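## Task

Using the red pencil gauge, draw a single line that tracks the curved edge of the board for 20 cm or more, kept at the offset the gauge is set to, with no other pencil marks anywhere on the board; afterwards leave the gauge resting motionless on the bench, away from both the board and the bench dogs.

## Robot and tools

Robot: two simulated arms, left_arm and right_arm, each with a two-finger gripper. Loose objects may occasionally get a brief push from outside. Anything that ends up off the table, dropped or left there, means failure. Avoid drops, releasing a part while it still moves, slams, hard hits and very hard presses; a hard collision or squeeze between the two arms can fail the scene outright.

Frame: one scene frame for every pose. Origin sits at table-top height halfway between the arms' nominal bases; +x points out over the table, +z up, and left_arm is on the +y side (image left/right does not match these names). Positions are in metres, orientations are quaternions written w first (qw, qx, qy, qz). Reported hand poses can be a few centimetres off, more at long reach. The true bases are offset from nominal; a BASES line, if shown, gives their calibrated spot.

Gripper geometry: fingers point along the gripper's +z and close along its x. end_effector_position is the midpoint between the pads; fingertips extend 17.5 mm further. A block about 10 cm long protrudes toward the gripper's -y and rotates with it.

The 20-number row (used by every motion call): numbers 1-10 are left_arm x, y, z, qw, qx, qy, qz, then left gripper position, force_limit, speed; numbers 11-20 are the same for right_arm. All 20 are always sent, even if one arm should stay put. x,y,z,q are an absolute target pose in the scene frame. Gripper position runs -1 to +1: +1 is fully open (50 mm gap), about -0.65 brings the pads together, -1 grips (closes until something blocks). force_limit -1..1 maps to roughly 20, 102, 185 N per pad at -1, 0, +1 (actual grip may be ~15 N more). speed -1..1 maps to 20, 85, 150 mm/s of gap change. To keep an arm still, repeat its last reported pose (the one from before it began to stay) and its last gripper numbers; a 0 is a real command, not 'no change'. Resend the intended quaternion each time rather than copying a drifted reading.

Tools:
- execute_actions {actions, cameras}. actions=[] just returns the state (with pictures). One action {rows:[row,...], steps:n} plays rows one per 1/30 s step, up to 15 rows and 15 steps (default 15), the final row repeating; at least 6 steps. A target more than 0.6 m from the arm's last reported position along any gripper axis makes the call refused and nothing is sent. {steps:n} alone waits up to 300 steps counted from the last result. Pictures come only for an empty list or if cameras asks.
- move {target, speed, blend, blocking, cameras}: straight-line paths for both grippers to a row, or a list of up to 15 rows, all sharing at most 10 s. speed 0.002-0.5 m/s (default 0.25; rotation up to twice that in rad/s), one value or one per target. blend in m rounds corners of a list (0 stops at each). blocking=false returns about 0.5 s in. No obstacle avoidance; faster moves lag and stray more and hit harder. Don't route a path near an arm's own base. Gripper numbers of later targets are applied only after arrival and rest. The result adds a 'move:' line (done, off_target, moving, held, fault, plus limits like paced or held). done means at rest within 3 mm and 2 degrees; it does not prove contact or no contact.
- wait {seconds 0-10}: lets time pass, ending early if a move finishes.
- stop: brakes a running move (fingers keep moving).
- zoom_image {camera: cam_high or cam_low, region [x0,y0,x1,y1] in pixels, max 504x504}: closer view of that camera's latest image.
- finished_scene {scene}: ends the current scene (1 or 2) irreversibly and returns the next task; the goal must hold without the robot.

Control behaviour: each step the commanded pose is clipped to within 70 mm and 16 degrees of the measured pose; long goals may need several actions. Joint speed caps and a 0.3 s ramp apply. Near the first joint axis a small hand motion can flip the shoulder posture. A clearance check withholds commands that bring the arms too close (fingers excepted). The arms are stiff: commanding even slightly beyond a firm contact can trigger a fault.

Faults: contact torque at a joint's limit (waist, shoulder 316; elbow 148; forearm roll, wrist pitch, wrist roll 41.8 N m) or 144 N outside force stops that arm 10 s, and it yields to the contact; release a held object that pins it before moving. Motor heat from holding loads, stretched arms or pushing at unreachable poses brings MOTOR HOT and then an over-temperature brake of 30-60 s or more.

Result lines: object_status 0 moving, 1 blocked while opening, 2 blocked while closing (a grip; check for it after sending -1), 3 reached position or pads met. A new position number resets it to 0. New force_limit/speed only apply with a position change of at least 0.01. Opening in mm is about (250 - position_measured) x 0.202. 'within noise' joint velocities mean the arm is at rest. Hand target is the pose currently being driven to. Joint torques, external joint torques and flange force (gripper x y z axes, includes held weight, noisy) help detect contact. Cameras: cam_high and cam_low, 672x504, with supplied calibration accurate to a few mm near image centre.

Each tool is called after "Call:" by a JSON object that holds its "method" and its "body", one argument or row to a line.

## Session

Call:
{"method": "execute_actions", "body": {
  "actions": [],
  "cameras": ["all"]
}}

Call:
{"method": "zoom_image", "body": {
  "camera": "cam_high",
  "region": [200, 150, 420, 350]
}}

Scene clock: 0.00 s of 4800.00 s.
left_arm: end_effector_position=(+0.9637, +0.0489, +0.1349) position_measured=3 object_status=3 end_effector_quat_wxyz=(+0.095, +0.818, +0.566, +0.045) | right_arm: end_effector_position=(+0.6677, -0.5079, +0.2682) position_measured=3 object_status=3 end_effector_quat_wxyz=(+0.041, +0.969, +0.124, -0.210)
Joint positions: left_arm=[-0.381 0.886 0.911 -0.033 1.137 -0.003] | right_arm=[0.179 0.572 1.254 -0.07 1.74 1.474]
Joint velocities: within noise
Joint torques (N m): no reading
External joint torques (N m): no reading
Flange force (N): no reading
Hand target: left_arm +0.9637, +0.0489, +0.1349; +0.095, +0.818, +0.566, +0.045 | right_arm +0.6677, -0.5079, +0.2682; +0.041, +0.969, +0.124, -0.210

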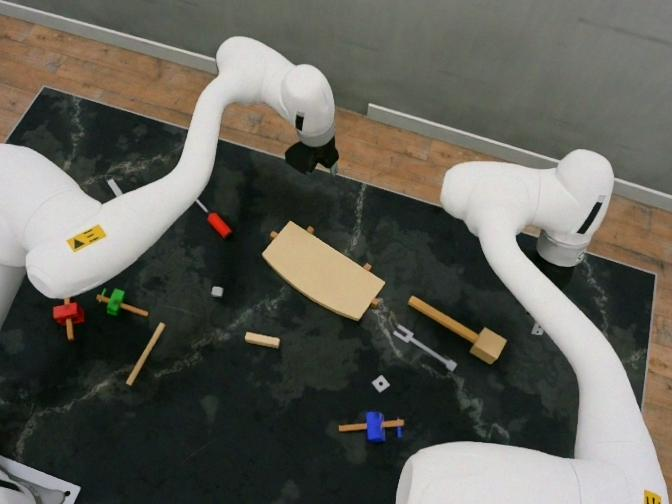

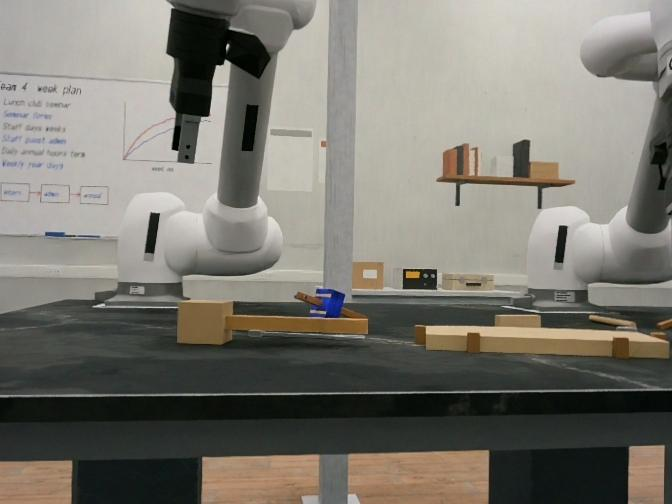

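Scaled by 2.291 from the camera's 672x504 image, which has a finer 960x720 frame.

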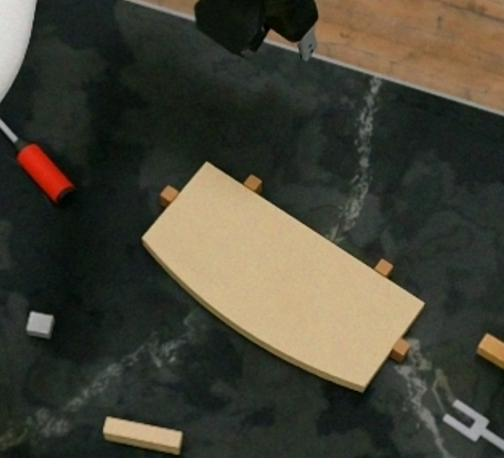

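Call:
{"method": "zoom_image", "body": {
  "camera": "cam_high",
  "region": [40, 270, 110, 350]
}}

Call:
{"method": "zoom_image", "body": {
  "camera": "cam_high",
  "region": [80, 260, 180, 400]
}}

Call:
{"method": "zoom_image", "body": {
  "camera": "cam_low",
  "region": [570, 290, 672, 370]
}}

Call:
{"method": "zoom_image", "body": {
  "camera": "cam_high",
  "region": [330, 400, 410, 450]
}}

Scaled by 6.300 from the camera's 672x504 image, which has a finer 960x720 frame.

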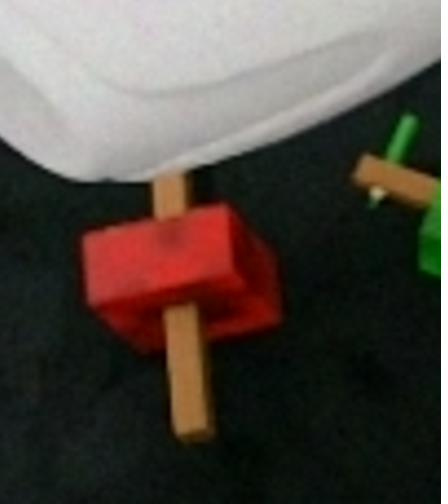

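Scaled by 3.600 from the camera's 672x504 image, which has a finer 960x720 frame.

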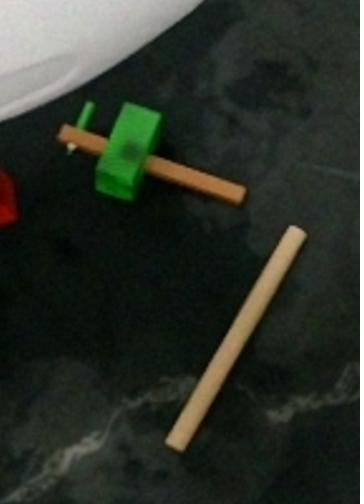

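Scaled by 4.941 from the camera's 672x504 image, which has a finer 960x720 frame.

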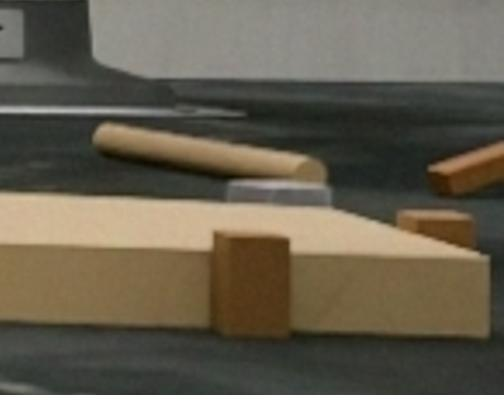

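Scaled by 6.300 from the camera's 672x504 image, which has a finer 960x720 frame.

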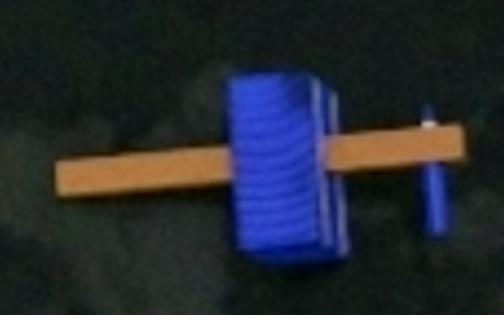

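Call:
{"method": "move", "body": {
  "target": [0.35,0.80,0.30,0,0.766,0.643,0,1,-0.5,0,0.6677,-0.5079,0.2682,0.041,0.969,0.124,-0.210,1,-0.5,0],
  "speed": 0.3
}}

Call:
{"method": "zoom_image", "body": {
  "camera": "cam_high",
  "region": [30, 240, 130, 350]
}}

Scene clock: 4.50 s of 4800.00 s.
left_arm: end_effector_position=(+0.3500, +0.8000, +0.3000) position_measured=3 object_status=3 end_effector_quat_wxyz=(+0.000, +0.766, +0.643, +0.000) | right_arm: end_effector_position=(+0.6677, -0.5079, +0.2682) position_measured=3 object_status=3 end_effector_quat_wxyz=(+0.041, +0.969, +0.124, -0.210)
Joint positions: left_arm=[0.682 0.039 1.862 0 1.24 0.862] | right_arm=[0.179 0.573 1.254 -0.07 1.74 1.473]
Joint velocities: within noise
Joint torques (N m): left_arm=[-3.03 -47.06 -41.13 4.17 0.15 -0.25] | right_arm=[0.48 -96.44 -38.27 3.85 1.08 -0.34]
External joint torques (N m): left_arm=[3.01 2.12 0.69 -0.09 -0.1 0.25] | right_arm=[-0.62 -2.62 -2.94 0.24 0.19 0.31]
Flange force (N): left_arm=[5.6 -3.1 2.3] | right_arm=[1.4 0.6 -5.9]
Hand target: left_arm +0.3500, +0.8000, +0.3000; +0.000, +0.766, +0.643, +0.000 | right_arm +0.6677, -0.5079, +0.2682; +0.041, +0.969, +0.124, -0.210
Off the commanded pose: left_arm 0.000 m, 0 deg | right_arm 0.000 m, 0 deg.
Kept back: nothing.
move: done

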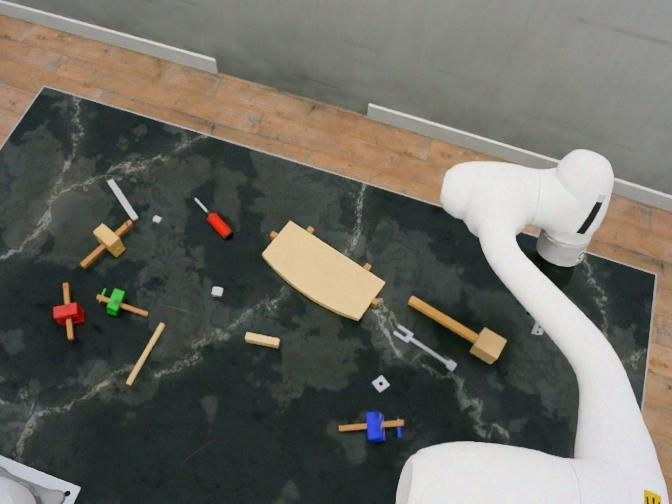

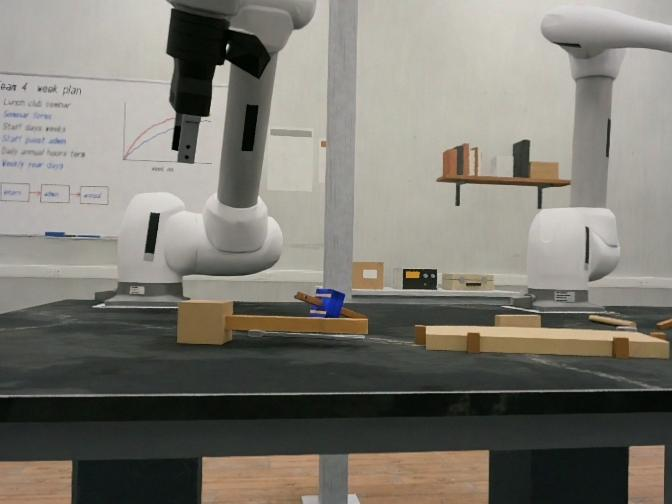

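Scaled by 4.582 from the camera's 672x504 image, which has a finer 960x720 frame.

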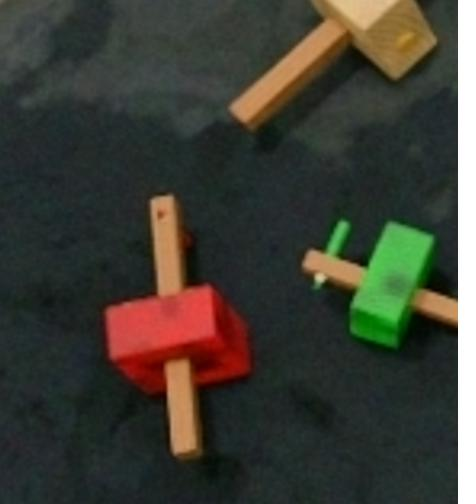

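Call:
{"method": "move", "body": {
  "target": [
    [0.35,0.62,0.22,0.2881,0.9137,0.2733,0.0862,1,-0.5,0,0.6677,-0.5079,0.2682,0.041,0.969,0.124,-0.210,1,-0.5,0],
    [0.3713,0.5796,0.1215,0.2881,0.9137,0.2733,0.0862,1,-0.5,0,0.6677,-0.5079,0.2682,0.041,0.969,0.124,-0.210,1,-0.5,0]
  ],
  "speed": 0.2,
  "blend": [0.03,0]
}}

Call:
{"method": "zoom_image", "body": {
  "camera": "cam_high",
  "region": [30, 250, 120, 350]
}}

Scene clock: 12.57 s of 4800.00 s.
left_arm: end_effector_position=(+0.3713, +0.5796, +0.1216) position_measured=3 object_status=3 end_effector_quat_wxyz=(+0.288, +0.914, +0.273, +0.086) | right_arm: end_effector_position=(+0.6677, -0.5079, +0.2682) position_measured=3 object_status=3 end_effector_quat_wxyz=(+0.041, +0.969, +0.124, -0.210)
Joint positions: left_arm=[0.641 0.106 2.287 -0.774 0.959 2.163] | right_arm=[0.179 0.573 1.254 -0.07 1.74 1.473]
Joint velocities: within noise
Joint torques (N m): left_arm=[-0.76 -39.36 -27.49 1.01 0.98 0.03] | right_arm=[0.76 -96.15 -38.38 3.86 1.12 -0.38]
External joint torques (N m): left_arm=[0.87 1.36 0.75 -0.05 -0.06 -0.03] | right_arm=[-0.61 -2.67 -2.72 0.24 0.15 0.35]
Flange force (N): left_arm=[0.6 -3.2 1.2] | right_arm=[0.8 0.5 -5.3]
Hand target: left_arm +0.3713, +0.5796, +0.1215; +0.288, +0.914, +0.273, +0.086 | right_arm +0.6677, -0.5079, +0.2682; +0.041, +0.969, +0.124, -0.210
Off the commanded pose: left_arm 0.000 m, 0 deg | right_arm 0.000 m, 0 deg.
Kept back: nothing.
move: done; blend cut to 0 m at target 1

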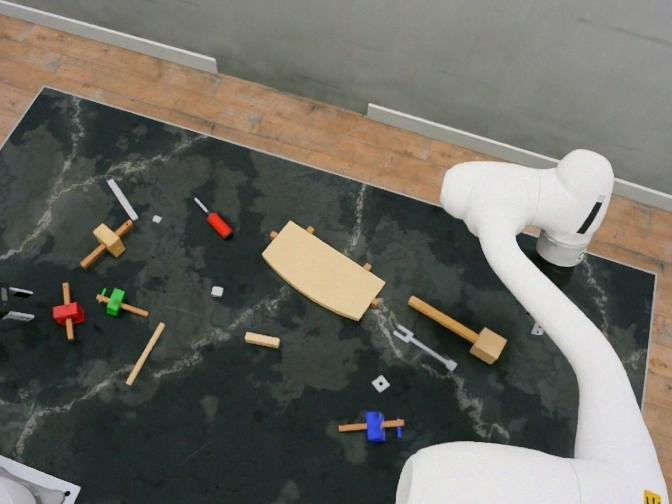

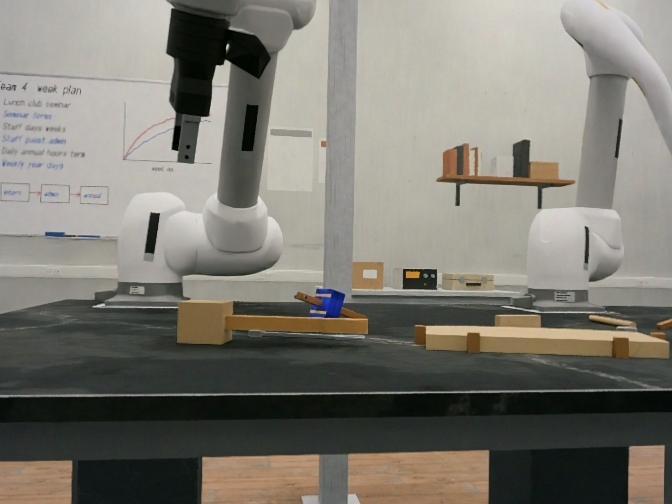

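Scaled by 5.040 from the camera's 672x504 image, which has a finer 960x720 frame.

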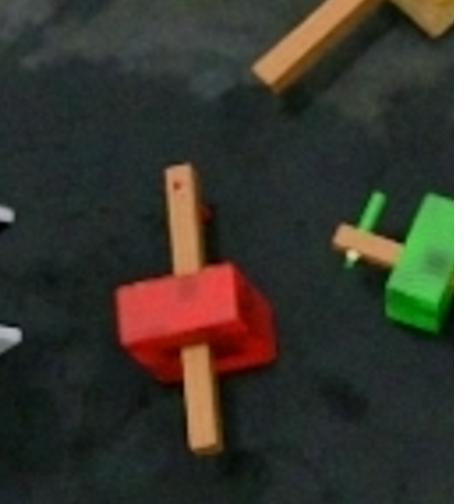

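Call:
{"method": "zoom_image", "body": {
  "camera": "cam_high",
  "region": [0, 275, 50, 325]
}}

Scaled by 10.080 from the camera's 672x504 image, which has a finer 960x720 frame.

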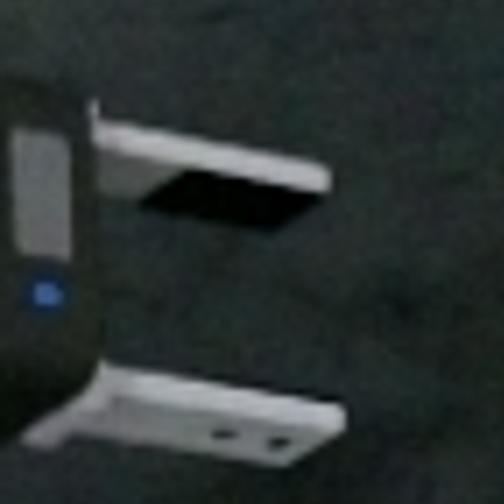

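Call:
{"method": "move", "body": {
  "target": [
    [0.3710,0.5645,0.1215,0.2883,0.9144,0.2709,0.0854,1,-0.5,0,0.6677,-0.5079,0.2682,0.041,0.969,0.124,-0.210,1,-0.5,0],
    [0.3962,0.5261,0.056,0.2883,0.9144,0.2709,0.0854,1,-0.5,0,0.6677,-0.5079,0.2682,0.041,0.969,0.124,-0.210,1,-0.5,0]
  ],
  "speed": 0.08,
  "cameras": ["cam_high"]
}}

Call:
{"method": "zoom_image", "body": {
  "camera": "cam_high",
  "region": [30, 270, 100, 340]
}}

Scene clock: 15.60 s of 4800.00 s.
left_arm: end_effector_position=(+0.3962, +0.5261, +0.0561) position_measured=3 object_status=3 end_effector_quat_wxyz=(+0.288, +0.914, +0.271, +0.085) | right_arm: end_effector_position=(+0.6677, -0.5079, +0.2682) position_measured=3 object_status=3 end_effector_quat_wxyz=(+0.041, +0.969, +0.124, -0.210)
Joint positions: left_arm=[0.508 0.203 2.353 -0.934 0.793 2.255] | right_arm=[0.179 0.573 1.254 -0.07 1.74 1.473]
Joint velocities: within noise
Joint torques (N m): left_arm=[-2.73 -43.47 -21.42 0.8 1.39 -0.14] | right_arm=[0.55 -96.19 -38.45 3.84 1.11 -0.39]
External joint torques (N m): left_arm=[2.87 1.71 0.5 -0.29 -0.36 0.14] | right_arm=[-0.31 -3.02 -2.79 0.26 0.16 0.36]
Flange force (N): left_arm=[1.3 -7.8 0.6] | right_arm=[0.4 0.1 -5.4]
Hand target: left_arm +0.3962, +0.5261, +0.0560; +0.288, +0.914, +0.271, +0.085 | right_arm +0.6677, -0.5079, +0.2682; +0.041, +0.969, +0.124, -0.210
Off the commanded pose: left_arm 0.000 m, 0 deg | right_arm 0.000 m, 0 deg.
Kept back: nothing.
move: done
Images, in order (width x height): cam_high 672x504.

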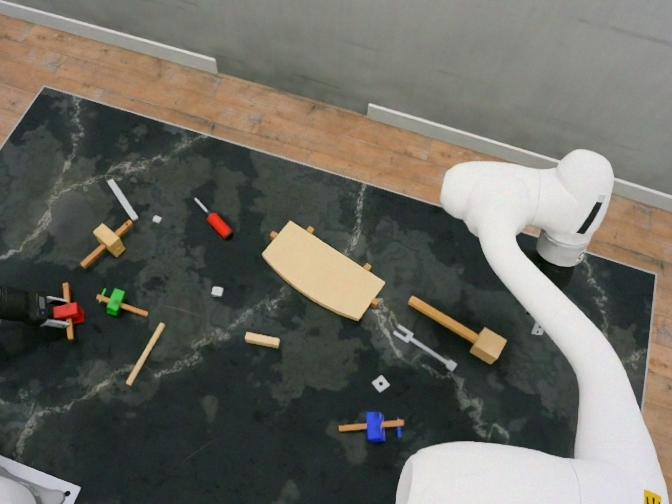

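Scaled by 7.200 from the camera's 672x504 image, which has a finer 960x720 frame.

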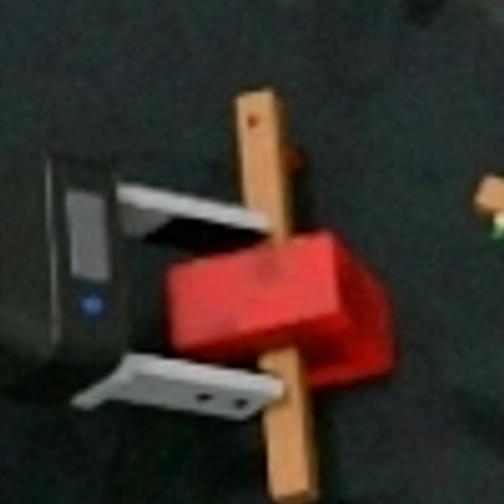

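Call:
{"method": "move", "body": {
  "target": [0.3962,0.5261,0.056,0.2883,0.9144,0.2709,0.0854,-1,-0.6,-0.5,0.6677,-0.5079,0.2682,0.041,0.969,0.124,-0.210,1,-0.5,0],
  "speed": 0.08,
  "cameras": ["cam_high"]
}}

Call:
{"method": "zoom_image", "body": {
  "camera": "cam_high",
  "region": [30, 270, 100, 340]
}}

Scene clock: 16.97 s of 4800.00 s.
left_arm: end_effector_position=(+0.3962, +0.5261, +0.0560) position_measured=108 object_status=2 end_effector_quat_wxyz=(+0.288, +0.914, +0.271, +0.085) | right_arm: end_effector_position=(+0.6677, -0.5079, +0.2682) position_measured=3 object_status=3 end_effector_quat_wxyz=(+0.041, +0.969, +0.124, -0.210)
Joint positions: left_arm=[0.508 0.203 2.353 -0.934 0.792 2.255] | right_arm=[0.179 0.573 1.254 -0.07 1.74 1.473]
Joint velocities: within noise
Joint torques (N m): left_arm=[-1.48 -44.01 -21.8 0.43 1.18 -0.15] | right_arm=[0.38 -96.16 -38.33 3.9 1.06 -0.41]
External joint torques (N m): left_arm=[1.49 2.42 0.89 0.06 -0.15 0.15] | right_arm=[-0.29 -3.37 -3.06 0.22 0.21 0.38]
Flange force (N): left_arm=[1.6 -6.1 2.6] | right_arm=[0.4 0.1 -6.0]
Hand target: left_arm +0.3962, +0.5261, +0.0560; +0.288, +0.914, +0.271, +0.085 | right_arm +0.6677, -0.5079, +0.2682; +0.041, +0.969, +0.124, -0.210
Off the commanded pose: left_arm 0.000 m, 0 deg | right_arm 0.000 m, 0 deg.
Kept back: nothing.
move: done
Images, in order (width x height): cam_high 672x504.

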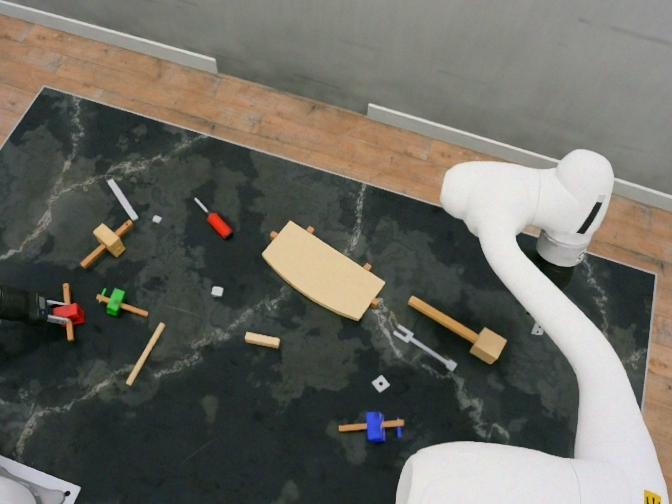

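Scaled by 7.200 from the camera's 672x504 image, which has a finer 960x720 frame.

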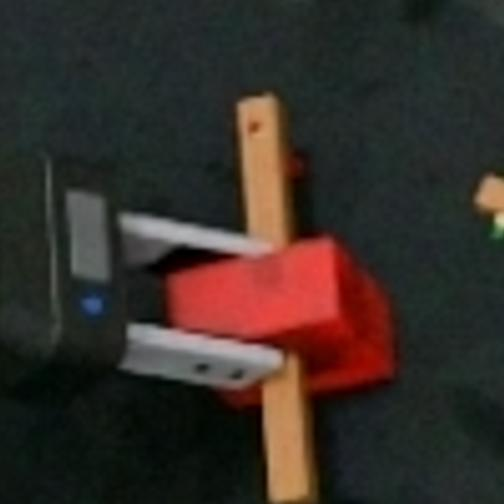

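Call:
{"method": "move", "body": {
  "target": [
    [0.3962,0.5261,0.15,0.2883,0.9144,0.2709,0.0854,-1,-0.6,-0.5,0.6677,-0.5079,0.2682,0.041,0.969,0.124,-0.210,1,-0.5,0],
    [0.38,0.33,0.19,-0.0831,0.9501,-0.2996,0.0262,-1,-0.6,-0.5,0.6677,-0.5079,0.2682,0.041,0.969,0.124,-0.210,1,-0.5,0],
    [0.3652,0.1389,0.14,-0.4404,0.8460,-0.2667,0.1389,-1,-0.6,-0.5,0.6677,-0.5079,0.2682,0.041,0.969,0.124,-0.210,1,-0.5,0],
    [0.3652,0.1389,0.058,-0.4404,0.8460,-0.2667,0.1389,-1,-0.6,-0.5,0.6677,-0.5079,0.2682,0.041,0.969,0.124,-0.210,1,-0.5,0]
  ],
  "speed": [0.2,0.35,0.3,0.15],
  "blend": [0.02,0.03,0.02,0]
}}

Call:
{"method": "zoom_image", "body": {
  "camera": "cam_high",
  "region": [150, 330, 270, 450]
}}

Call:
{"method": "zoom_image", "body": {
  "camera": "cam_low",
  "region": [490, 260, 590, 350]
}}

Scene clock: 23.97 s of 4800.00 s.
left_arm: end_effector_position=(+0.3652, +0.1388, +0.0581) position_measured=108 object_status=2 end_effector_quat_wxyz=(-0.440, +0.846, -0.267, +0.139) end_effector_velocity=(+0.000, +0.001, -0.002) end_effector_angular_velocity=(+0.004, +0.001, +0.002) | right_arm: end_effector_position=(+0.6677, -0.5079, +0.2682) position_measured=3 object_status=3 end_effector_quat_wxyz=(+0.041, +0.969, +0.124, -0.210)
Joint positions: left_arm=[-1.103 0.459 2.157 0.864 1.262 0.484] | right_arm=[0.179 0.573 1.254 -0.07 1.74 1.473]
Joint velocities: left_arm=[0.002 0.005 0.001 0.001 0 -0.002] | right_arm=[within noise]
Joint torques (N m): left_arm=[-0.96 -75.39 -24 2.74 2.13 -0.29] | right_arm=[0.69 -96.24 -38.39 3.86 1.1 -0.4]
External joint torques (N m): left_arm=[0.91 5.59 0.77 -0.23 0.08 0.29] | right_arm=[-0.69 -2.81 -2.86 0.25 0.16 0.37]
Flange force (N): left_arm=[4.6 7.6 4.7] | right_arm=[0.9 0.6 -5.6]
Hand target: left_arm +0.3652, +0.1389, +0.0580; -0.440, +0.846, -0.267, +0.139 | right_arm +0.6677, -0.5079, +0.2682; +0.041, +0.969, +0.124, -0.210
Off the commanded pose: left_arm 0.000 m, 0 deg | right_arm 0.000 m, 0 deg.
Kept back: nothing.
move: done; blend cut to 0 m at target 1

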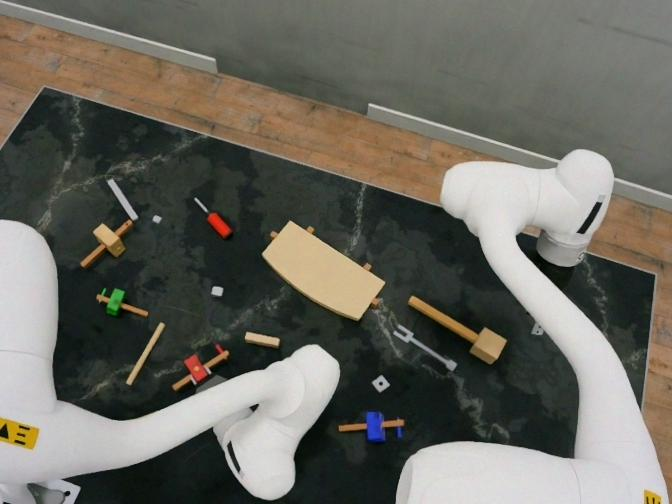

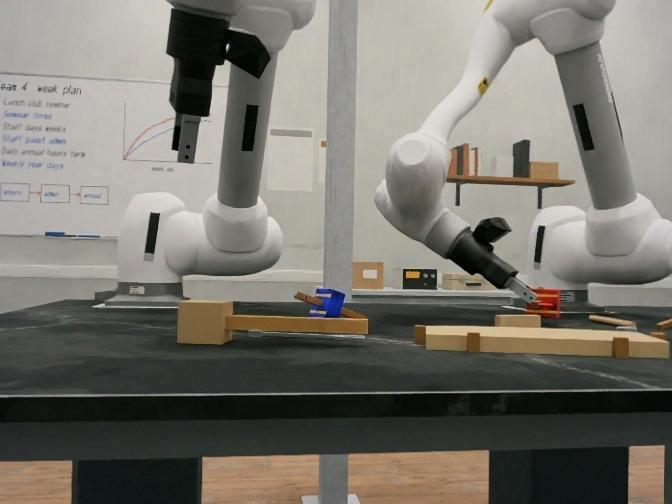

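Scaled by 4.200 from the camera's 672x504 image, which has a finer 960x720 frame.

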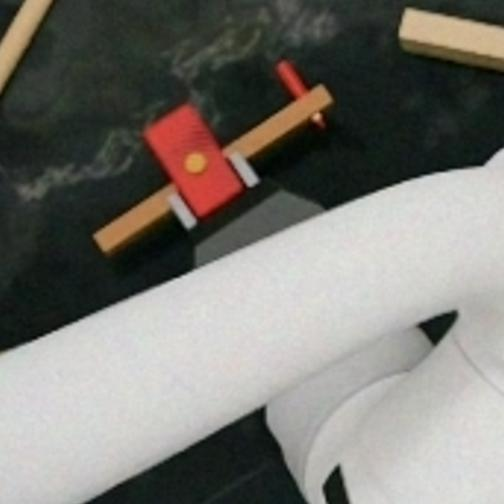

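Scaled by 5.040 from the camera's 672x504 image, which has a finer 960x720 frame.

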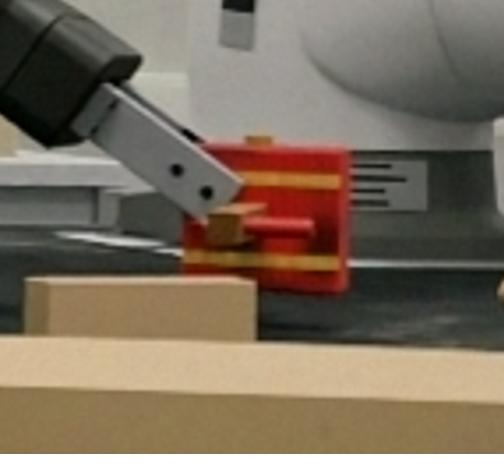

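Call:
{"method": "move", "body": {
  "target": [0.3652,0.1389,0.0535,-0.4404,0.8460,-0.2667,0.1389,-1,-0.6,-0.5,0.6677,-0.5079,0.2682,0.041,0.969,0.124,-0.210,1,-0.5,0],
  "speed": 0.03,
  "cameras": ["cam_low"]
}}

Call:
{"method": "zoom_image", "body": {
  "camera": "cam_low",
  "region": [510, 270, 580, 340]
}}

Scene clock: 25.10 s of 4800.00 s.
left_arm: end_effector_position=(+0.3652, +0.1389, +0.0535) position_measured=108 object_status=2 end_effector_quat_wxyz=(-0.440, +0.846, -0.267, +0.139) | right_arm: end_effector_position=(+0.6677, -0.5079, +0.2682) position_measured=3 object_status=3 end_effector_quat_wxyz=(+0.041, +0.969, +0.124, -0.210)
Joint positions: left_arm=[-1.103 0.467 2.158 0.866 1.256 0.477] | right_arm=[0.179 0.573 1.254 -0.07 1.74 1.473]
Joint velocities: within noise
Joint torques (N m): left_arm=[-1.65 -73.46 -23.86 2.86 2.56 -0.22] | right_arm=[0.57 -96.37 -38.41 3.85 1.09 -0.42]
External joint torques (N m): left_arm=[1.55 3.96 1.07 -0.4 -0.36 0.22] | right_arm=[-0.2 -2.81 -2.83 0.27 0.18 0.39]
Flange force (N): left_arm=[2.9 4.7 5.2] | right_arm=[0.8 0.0 -5.6]
Hand target: left_arm +0.3652, +0.1389, +0.0535; -0.440, +0.846, -0.267, +0.139 | right_arm +0.6677, -0.5079, +0.2682; +0.041, +0.969, +0.124, -0.210
Off the commanded pose: left_arm 0.000 m, 0 deg | right_arm 0.000 m, 0 deg.
Kept back: nothing.
move: done
Images, in order (width x height): cam_low 672x504.

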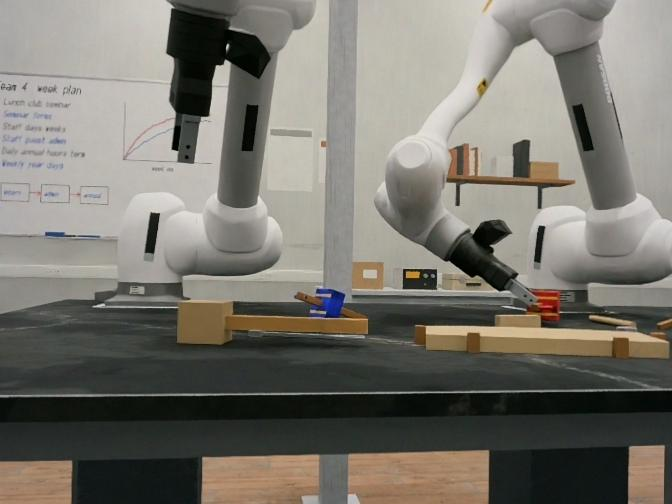

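Scaled by 7.200 from the camera's 672x504 image, which has a finer 960x720 frame.

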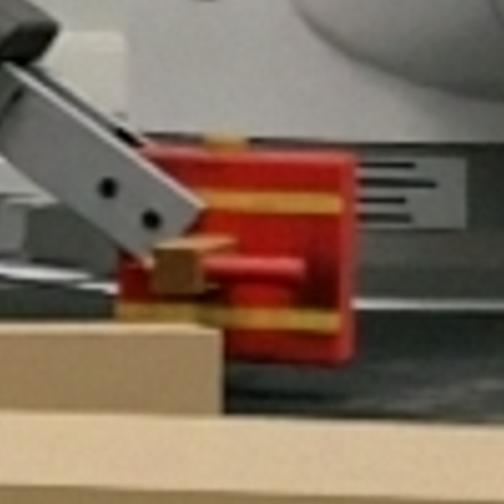

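Call:
{"method": "move", "body": {
  "target": [0.3652,0.1389,0.0515,-0.4404,0.8460,-0.2667,0.1389,-1,-0.6,-0.5,0.6677,-0.5079,0.2682,0.041,0.969,0.124,-0.210,1,-0.5,0],
  "speed": 0.03,
  "cameras": []
}}

Call:
{"method": "move", "body": {
  "target": [0.3652,0.1389,0.0502,-0.4404,0.8460,-0.2667,0.1389,-1,-0.6,-0.5,0.6677,-0.5079,0.2682,0.041,0.969,0.124,-0.210,1,-0.5,0],
  "speed": 0.03,
  "cameras": ["cam_low"]
}}

Call:
{"method": "zoom_image", "body": {
  "camera": "cam_low",
  "region": [510, 270, 580, 340]
}}

Scene clock: 26.13 s of 4800.00 s.
left_arm: end_effector_position=(+0.3652, +0.1389, +0.0515) position_measured=108 object_status=2 end_effector_quat_wxyz=(-0.440, +0.846, -0.267, +0.139) | right_arm: end_effector_position=(+0.6677, -0.5079, +0.2682) position_measured=3 object_status=3 end_effector_quat_wxyz=(+0.041, +0.969, +0.124, -0.210)
Joint positions: left_arm=[-1.103 0.47 2.159 0.867 1.253 0.474] | right_arm=[0.179 0.573 1.254 -0.07 1.74 1.473]
Joint velocities: within noise
Joint torques (N m): left_arm=[-1.45 -73.27 -23.27 2.5 2.5 -0.19] | right_arm=[0.47 -96.37 -38.33 3.84 1.1 -0.38]
External joint torques (N m): left_arm=[1.75 3.38 0.57 -0.07 -0.28 0.19] | right_arm=[-0.8 -2.49 -2.75 0.23 0.17 0.35]
Flange force (N): left_arm=[3.5 3.6 5.1] | right_arm=[1.2 0.7 -5.4]
Hand target: left_arm +0.3652, +0.1389, +0.0515; -0.440, +0.846, -0.267, +0.139 | right_arm +0.6677, -0.5079, +0.2682; +0.041, +0.969, +0.124, -0.210
Off the commanded pose: left_arm 0.000 m, 0 deg | right_arm 0.000 m, 0 deg.
Kept back: nothing.
move: done
No camera images: "cameras" was empty.

Scene clock: 26.83 s of 4800.00 s.
left_arm: end_effector_position=(+0.3652, +0.1389, +0.0502) position_measured=108 object_status=2 end_effector_quat_wxyz=(-0.440, +0.846, -0.267, +0.139) | right_arm: end_effector_position=(+0.6677, -0.5079, +0.2682) position_measured=3 object_status=3 end_effector_quat_wxyz=(+0.041, +0.969, +0.124, -0.210)
Joint positions: left_arm=[-1.103 0.472 2.159 0.868 1.252 0.472] | right_arm=[0.179 0.573 1.254 -0.07 1.74 1.473]
Joint velocities: within noise
Joint torques (N m): left_arm=[-1.08 -73.69 -23.37 2.51 2.35 -0.13] | right_arm=[0.5 -96.27 -38.43 3.87 1.12 -0.37]
External joint torques (N m): left_arm=[1.28 3.86 0.86 -0.1 -0.14 0.13] | right_arm=[-0.49 -2.45 -2.64 0.22 0.14 0.34]
Flange force (N): left_arm=[3.0 4.7 4.8] | right_arm=[1.1 0.4 -5.2]
Hand target: left_arm +0.3652, +0.1389, +0.0502; -0.440, +0.846, -0.267, +0.139 | right_arm +0.6677, -0.5079, +0.2682; +0.041, +0.969, +0.124, -0.210
Off the commanded pose: left_arm 0.000 m, 0 deg | right_arm 0.000 m, 0 deg.
Kept back: nothing.
move: done
Images, in order (width x height): cam_low 672x504.

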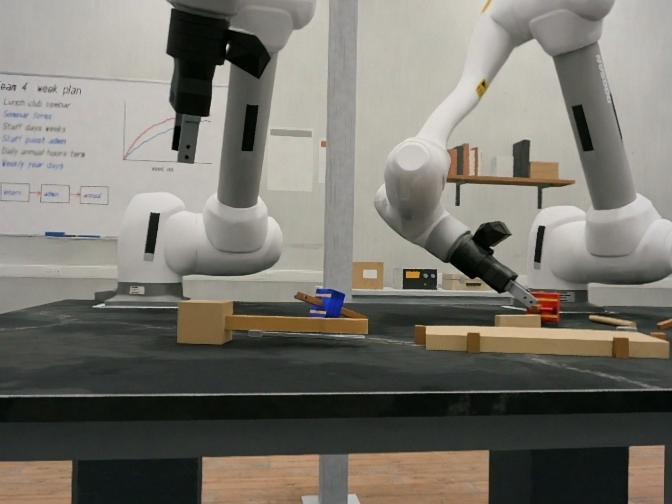

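Scaled by 7.200 from the camera's 672x504 image, which has a finer 960x720 frame.

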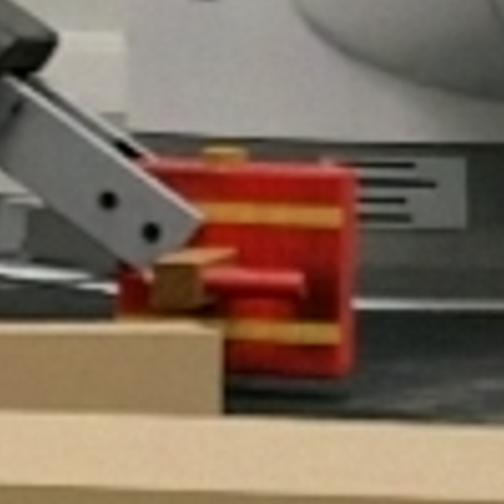

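Call:
{"method": "move", "body": {
  "target": [0.3652,0.1389,0.0490,-0.4404,0.8460,-0.2667,0.1389,-1,-0.6,-0.5,0.6677,-0.5079,0.2682,0.041,0.969,0.124,-0.210,1,-0.5,0],
  "speed": 0.03,
  "cameras": []
}}

Call:
{"method": "move", "body": {
  "target": [0.3652,0.1389,0.0480,-0.4404,0.8460,-0.2667,0.1389,-1,-0.6,-0.5,0.6677,-0.5079,0.2682,0.041,0.969,0.124,-0.210,1,-0.5,0],
  "speed": 0.03,
  "cameras": []
}}

Scene clock: 27.80 s of 4800.00 s.
left_arm: end_effector_position=(+0.3652, +0.1389, +0.0490) position_measured=108 object_status=2 end_effector_quat_wxyz=(-0.440, +0.846, -0.267, +0.139) | right_arm: end_effector_position=(+0.6677, -0.5079, +0.2682) position_measured=3 object_status=3 end_effector_quat_wxyz=(+0.041, +0.969, +0.124, -0.210)
Joint positions: left_arm=[-1.103 0.474 2.159 0.868 1.25 0.47] | right_arm=[0.179 0.573 1.254 -0.07 1.74 1.473]
Joint velocities: within noise
Joint torques (N m): left_arm=[-1.56 -73.61 -23.57 2.51 2.41 -0.25] | right_arm=[0.37 -96.49 -38.36 3.86 1.12 -0.38]
External joint torques (N m): left_arm=[1.87 3.25 1.03 -0.11 -0.18 0.25] | right_arm=[-0.56 -1.73 -2.55 0.19 0.14 0.35]
Flange force (N): left_arm=[2.7 3.0 5.3] | right_arm=[2.1 0.5 -5.2]
Hand target: left_arm +0.3652, +0.1389, +0.0490; -0.440, +0.846, -0.267, +0.139 | right_arm +0.6677, -0.5079, +0.2682; +0.041, +0.969, +0.124, -0.210
Off the commanded pose: left_arm 0.000 m, 0 deg | right_arm 0.000 m, 0 deg.
Kept back: nothing.
move: done
No camera images: "cameras" was empty.

Scene clock: 28.50 s of 4800.00 s.
left_arm: end_effector_position=(+0.3652, +0.1389, +0.0480) position_measured=108 object_status=2 end_effector_quat_wxyz=(-0.440, +0.846, -0.267, +0.139) | right_arm: end_effector_position=(+0.6677, -0.5079, +0.2682) position_measured=3 object_status=3 end_effector_quat_wxyz=(+0.041, +0.969, +0.124, -0.210)
Joint positions: left_arm=[-1.103 0.476 2.159 0.869 1.249 0.469] | right_arm=[0.179 0.573 1.254 -0.07 1.74 1.473]
Joint velocities: within noise
Joint torques (N m): left_arm=[-1.74 -72.91 -23.03 2.5 2.49 -0.26] | right_arm=[0.36 -96.32 -38.31 3.85 1.15 -0.38]
External joint torques (N m): left_arm=[1.63 3.25 0.72 -0.11 -0.27 0.26] | right_arm=[-0.11 -2.79 -2.93 0.26 0.12 0.35]
Flange force (N): left_arm=[3.0 3.4 4.9] | right_arm=[1.1 0.0 -5.7]
Hand target: left_arm +0.3652, +0.1389, +0.0480; -0.440, +0.846, -0.267, +0.139 | right_arm +0.6677, -0.5079, +0.2682; +0.041, +0.969, +0.124, -0.210
Off the commanded pose: left_arm 0.000 m, 0 deg | right_arm 0.000 m, 0 deg.
Kept back: nothing.
move: done
No camera images: "cameras" was empty.

Call:
{"method": "move", "body": {
  "target": [0.3652,0.1389,0.0470,-0.4404,0.8460,-0.2667,0.1389,-1,-0.6,-0.5,0.6677,-0.5079,0.2682,0.041,0.969,0.124,-0.210,1,-0.5,0],
  "speed": 0.03,
  "cameras": ["cam_low"]
}}

Call:
{"method": "zoom_image", "body": {
  "camera": "cam_low",
  "region": [510, 270, 580, 340]
}}

Scene clock: 29.43 s of 4800.00 s.
left_arm: end_effector_position=(+0.3652, +0.1389, +0.0470) position_measured=108 object_status=2 end_effector_quat_wxyz=(-0.440, +0.846, -0.267, +0.139) | right_arm: end_effector_position=(+0.6677, -0.5079, +0.2682) position_measured=3 object_status=3 end_effector_quat_wxyz=(+0.041, +0.969, +0.124, -0.210)
Joint positions: left_arm=[-1.103 0.478 2.16 0.869 1.248 0.467] | right_arm=[0.179 0.573 1.254 -0.07 1.74 1.473]
Joint velocities: within noise
Joint torques (N m): left_arm=[-1.68 -73.99 -23.11 2.53 2.5 -0.27] | right_arm=[0.49 -96.27 -38.41 3.85 1.15 -0.39]
External joint torques (N m): left_arm=[1.44 4.29 0.84 -0.14 -0.29 0.27] | right_arm=[-0.53 -3.21 -2.93 0.26 0.13 0.35]
Flange force (N): left_arm=[3.5 5.2 5.4] | right_arm=[0.3 0.4 -5.6]
Hand target: left_arm +0.3652, +0.1389, +0.0470; -0.440, +0.846, -0.267, +0.139 | right_arm +0.6677, -0.5079, +0.2682; +0.041, +0.969, +0.124, -0.210
Off the commanded pose: left_arm 0.000 m, 0 deg | right_arm 0.000 m, 0 deg.
Kept back: nothing.
move: done
Images, in order (width x height): cam_low 672x504.

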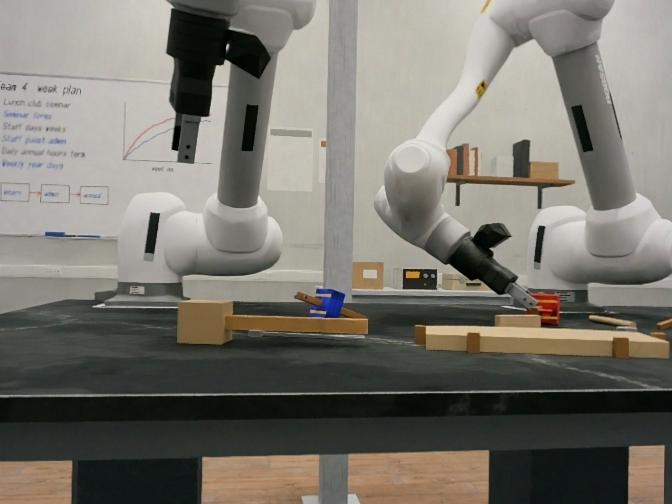

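Scaled by 7.200 from the camera's 672x504 image, which has a finer 960x720 frame.

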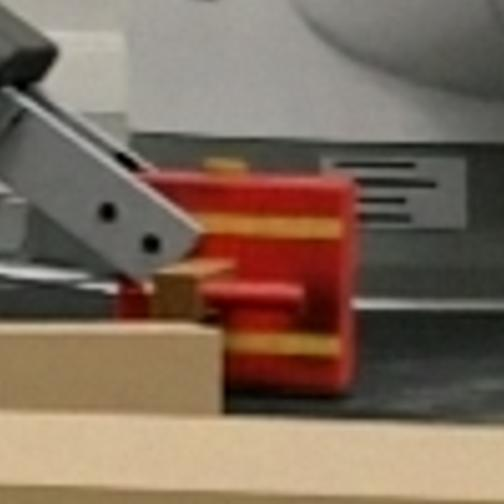

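Call:
{"method": "move", "body": {
  "target": [0.3652,0.1389,0.0460,-0.4404,0.8460,-0.2667,0.1389,-1,-0.6,-0.5,0.6677,-0.5079,0.2682,0.041,0.969,0.124,-0.210,1,-0.5,0],
  "speed": 0.03,
  "cameras": []
}}

Call:
{"method": "move", "body": {
  "target": [0.3652,0.1389,0.0453,-0.4404,0.8460,-0.2667,0.1389,-1,-0.6,-0.5,0.6677,-0.5079,0.2682,0.041,0.969,0.124,-0.210,1,-0.5,0],
  "speed": 0.03,
  "cameras": []
}}

Scene clock: 30.37 s of 4800.00 s.
left_arm: end_effector_position=(+0.3652, +0.1389, +0.0460) position_measured=108 object_status=2 end_effector_quat_wxyz=(-0.440, +0.846, -0.267, +0.139) | right_arm: end_effector_position=(+0.6677, -0.5079, +0.2682) position_measured=3 object_status=3 end_effector_quat_wxyz=(+0.041, +0.969, +0.124, -0.210)
Joint positions: left_arm=[-1.103 0.48 2.16 0.87 1.247 0.466] | right_arm=[0.179 0.573 1.254 -0.07 1.74 1.473]
Joint velocities: within noise
Joint torques (N m): left_arm=[-1.95 -74.16 -23.01 2.47 2.46 -0.17] | right_arm=[0.5 -96.22 -38.28 3.87 1.09 -0.41]
External joint torques (N m): left_arm=[2.04 4.1 0.79 -0.1 -0.24 0.17] | right_arm=[-0.65 -3.26 -3.14 0.24 0.18 0.37]
Flange force (N): left_arm=[3.9 4.5 6.0] | right_arm=[0.6 0.5 -6.1]
Hand target: left_arm +0.3652, +0.1389, +0.0460; -0.440, +0.846, -0.267, +0.139 | right_arm +0.6677, -0.5079, +0.2682; +0.041, +0.969, +0.124, -0.210
Off the commanded pose: left_arm 0.000 m, 0 deg | right_arm 0.000 m, 0 deg.
Kept back: nothing.
move: done
No camera images: "cameras" was empty.

Scene clock: 31.07 s of 4800.00 s.
left_arm: end_effector_position=(+0.3652, +0.1389, +0.0453) position_measured=108 object_status=2 end_effector_quat_wxyz=(-0.440, +0.846, -0.267, +0.139) | right_arm: end_effector_position=(+0.6677, -0.5079, +0.2682) position_measured=3 object_status=3 end_effector_quat_wxyz=(+0.041, +0.969, +0.124, -0.210)
Joint positions: left_arm=[-1.103 0.481 2.16 0.87 1.246 0.465] | right_arm=[0.179 0.573 1.254 -0.07 1.74 1.473]
Joint velocities: within noise
Joint torques (N m): left_arm=[-1.4 -73.1 -22.99 2.47 2.45 -0.26] | right_arm=[0.24 -96.31 -38.35 3.85 1.09 -0.39]
External joint torques (N m): left_arm=[1.81 2.26 0.67 -0.1 -0.21 0.26] | right_arm=[-0.37 -2.36 -2.69 0.23 0.18 0.36]
Flange force (N): left_arm=[2.4 1.6 4.3] | right_arm=[1.3 0.2 -5.4]
Hand target: left_arm +0.3652, +0.1389, +0.0453; -0.440, +0.846, -0.267, +0.139 | right_arm +0.6677, -0.5079, +0.2682; +0.041, +0.969, +0.124, -0.210
Off the commanded pose: left_arm 0.000 m, 0 deg | right_arm 0.000 m, 0 deg.
Kept back: nothing.
move: done
No camera images: "cameras" was empty.

Call:
{"method": "move", "body": {
  "target": [0.3652,0.1389,0.0445,-0.4404,0.8460,-0.2667,0.1389,-1,-0.6,-0.5,0.6677,-0.5079,0.2682,0.041,0.969,0.124,-0.210,1,-0.5,0],
  "speed": 0.03,
  "cameras": []
}}

Call:
{"method": "move", "body": {
  "target": [0.3652,0.1389,0.0438,-0.4404,0.8460,-0.2667,0.1389,-1,-0.6,-0.5,0.6677,-0.5079,0.2682,0.041,0.969,0.124,-0.210,1,-0.5,0],
  "speed": 0.03,
  "cameras": ["cam_low"]
}}

Call:
{"method": "zoom_image", "body": {
  "camera": "cam_low",
  "region": [510, 270, 580, 340]
}}

Scene clock: 32.00 s of 4800.00 s.
left_arm: end_effector_position=(+0.3652, +0.1389, +0.0445) position_measured=108 object_status=2 end_effector_quat_wxyz=(-0.440, +0.846, -0.267, +0.139) | right_arm: end_effector_position=(+0.6677, -0.5079, +0.2682) position_measured=3 object_status=3 end_effector_quat_wxyz=(+0.041, +0.969, +0.124, -0.210)
Joint positions: left_arm=[-1.103 0.482 2.16 0.87 1.245 0.463] | right_arm=[0.179 0.573 1.254 -0.07 1.74 1.473]
Joint velocities: within noise
Joint torques (N m): left_arm=[-1.22 -73.94 -23.01 2.47 2.5 -0.22] | right_arm=[0.75 -96.33 -38.45 3.87 1.13 -0.38]
External joint torques (N m): left_arm=[1.11 3.88 0.87 -0.1 -0.28 0.22] | right_arm=[-0.7 -2.58 -2.76 0.23 0.14 0.35]
Flange force (N): left_arm=[2.8 4.9 4.8] | right_arm=[1.0 0.6 -5.4]
Hand target: left_arm +0.3652, +0.1389, +0.0445; -0.440, +0.846, -0.267, +0.139 | right_arm +0.6677, -0.5079, +0.2682; +0.041, +0.969, +0.124, -0.210
Off the commanded pose: left_arm 0.000 m, 0 deg | right_arm 0.000 m, 0 deg.
Kept back: nothing.
move: done
No camera images: "cameras" was empty.

Scene clock: 32.70 s of 4800.00 s.
left_arm: end_effector_position=(+0.3652, +0.1389, +0.0439) position_measured=108 object_status=2 end_effector_quat_wxyz=(-0.440, +0.846, -0.267, +0.139) | right_arm: end_effector_position=(+0.6677, -0.5079, +0.2682) position_measured=3 object_status=3 end_effector_quat_wxyz=(+0.041, +0.969, +0.124, -0.210)
Joint positions: left_arm=[-1.103 0.483 2.16 0.871 1.244 0.462] | right_arm=[0.179 0.573 1.254 -0.07 1.74 1.473]
Joint velocities: within noise
Joint torques (N m): left_arm=[4.71 -57.41 -17.59 1.2 -3.68 -0.09] | right_arm=[0.34 -96.54 -38.43 3.88 1.1 -0.38]
External joint torques (N m): left_arm=[-4.92 -13.03 -4.52 1.18 5.9 0.09] | right_arm=[-0.24 -2.43 -2.76 0.22 0.17 0.35]
Flange force (N): left_arm=[-5.0 -18.9 -25.2] | right_arm=[1.3 0.1 -5.5]
Hand target: left_arm +0.3652, +0.1389, +0.0438; -0.440, +0.846, -0.267, +0.139 | right_arm +0.6677, -0.5079, +0.2682; +0.041, +0.969, +0.124, -0.210
Off the commanded pose: left_arm 0.000 m, 0 deg | right_arm 0.000 m, 0 deg.
Kept back: nothing.
move: done
Images, in order (width x height): cam_low 672x504.

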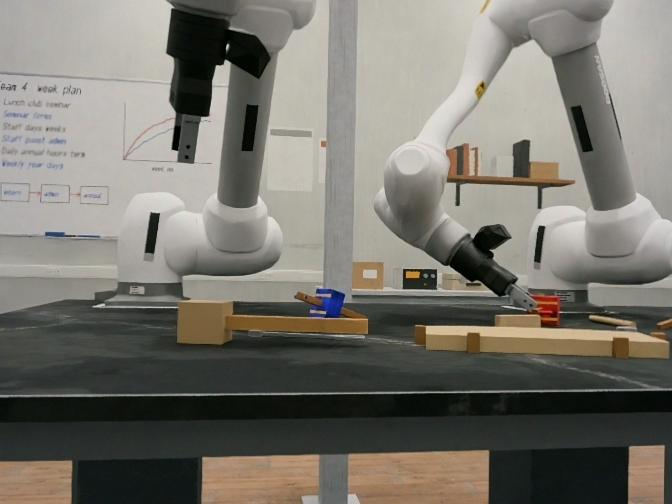

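Scaled by 7.200 from the camera's 672x504 image, which has a finer 960x720 frame.

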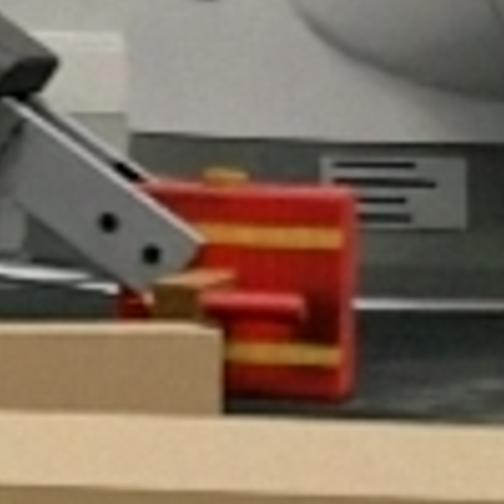

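Call:
{"method": "move", "body": {
  "target": [
    [0.3652,0.1389,0.0443,-0.4404,0.8460,-0.2667,0.1389,-1,-0.6,-0.5,0.6677,-0.5079,0.2682,0.041,0.969,0.124,-0.210,1,-0.5,0],
    [0.3652,0.1389,0.0443,-0.4404,0.8460,-0.2667,0.1389,0.8,-0.6,-0.9,0.6677,-0.5079,0.2682,0.041,0.969,0.124,-0.210,1,-0.5,0],
    [0.3229,0.0785,0.0956,-0.4404,0.8460,-0.2667,0.1389,0.8,-0.6,-0.9,0.6677,-0.5079,0.2682,0.041,0.969,0.124,-0.210,1,-0.5,0],
    [0.34,0.12,0.22,-0.0831,0.9501,-0.2996,0.0262,0.8,-0.6,-0.9,0.6677,-0.5079,0.2682,0.041,0.969,0.124,-0.210,1,-0.5,0],
    [0.4167,0.2124,0.1215,0.2868,0.9096,-0.2868,-0.0904,0.8,-0.6,-0.9,0.6677,-0.5079,0.2682,0.041,0.969,0.124,-0.210,1,-0.5,0]
  ],
  "speed": [0.01,0.01,0.1,0.25,0.25],
  "blend": [0,0,0.0,0.03,0]
}}

Call:
{"method": "zoom_image", "body": {
  "camera": "cam_high",
  "region": [160, 330, 260, 430]
}}

Call:
{"method": "zoom_image", "body": {
  "camera": "cam_low",
  "region": [500, 260, 590, 350]
}}

Scene clock: 40.00 s of 4800.00 s.
left_arm: end_effector_position=(+0.4167, +0.2123, +0.1216) position_measured=32 object_status=3 end_effector_quat_wxyz=(+0.287, +0.910, -0.287, -0.090) end_effector_velocity=(+0.000, +0.001, -0.002) end_effector_angular_velocity=(-0.004, +0.005, +0.000) | right_arm: end_effector_position=(+0.6677, -0.5079, +0.2682) position_measured=3 object_status=3 end_effector_quat_wxyz=(+0.041, +0.969, +0.124, -0.210)
Joint positions: left_arm=[-0.195 0.278 2.063 -0.608 1.157 2.345] | right_arm=[0.179 0.573 1.254 -0.07 1.74 1.473]
Joint velocities: left_arm=[0.004 0.005 0 -0.003 0.003 0.007] | right_arm=[within noise]
Joint torques (N m): left_arm=[-1.98 -60.49 -27.84 1.38 1.45 -0.47] | right_arm=[0.41 -96.55 -38.32 3.86 1.13 -0.41]
External joint torques (N m): left_arm=[1.87 3.46 -0.52 0.04 -0.3 0.47] | right_arm=[-0.23 -2.5 -2.91 0.24 0.14 0.38]
Flange force (N): left_arm=[3.2 -7.6 0.9] | right_arm=[1.5 0.1 -5.7]
Hand target: left_arm +0.4167, +0.2124, +0.1215; +0.287, +0.910, -0.287, -0.090 | right_arm +0.6677, -0.5079, +0.2682; +0.041, +0.969, +0.124, -0.210
Off the commanded pose: left_arm 0.000 m, 0 deg | right_arm 0.000 m, 0 deg.
Kept back: nothing.
move: done

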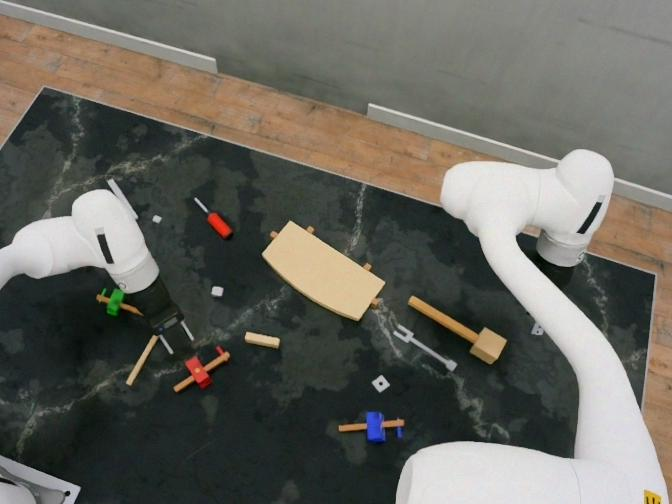

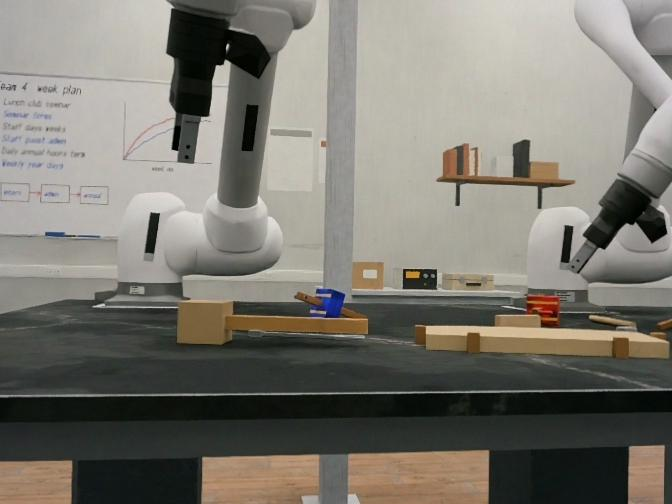

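Scaled by 5.040 from the camera's 672x504 image, which has a finer 960x720 frame.

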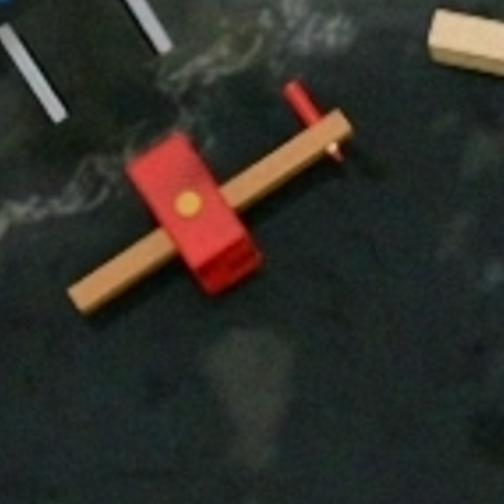

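Scaled by 5.600 from the camera's 672x504 image, which has a finer 960x720 frame.

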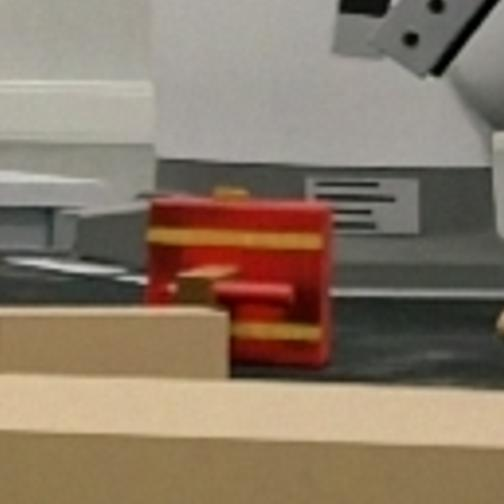

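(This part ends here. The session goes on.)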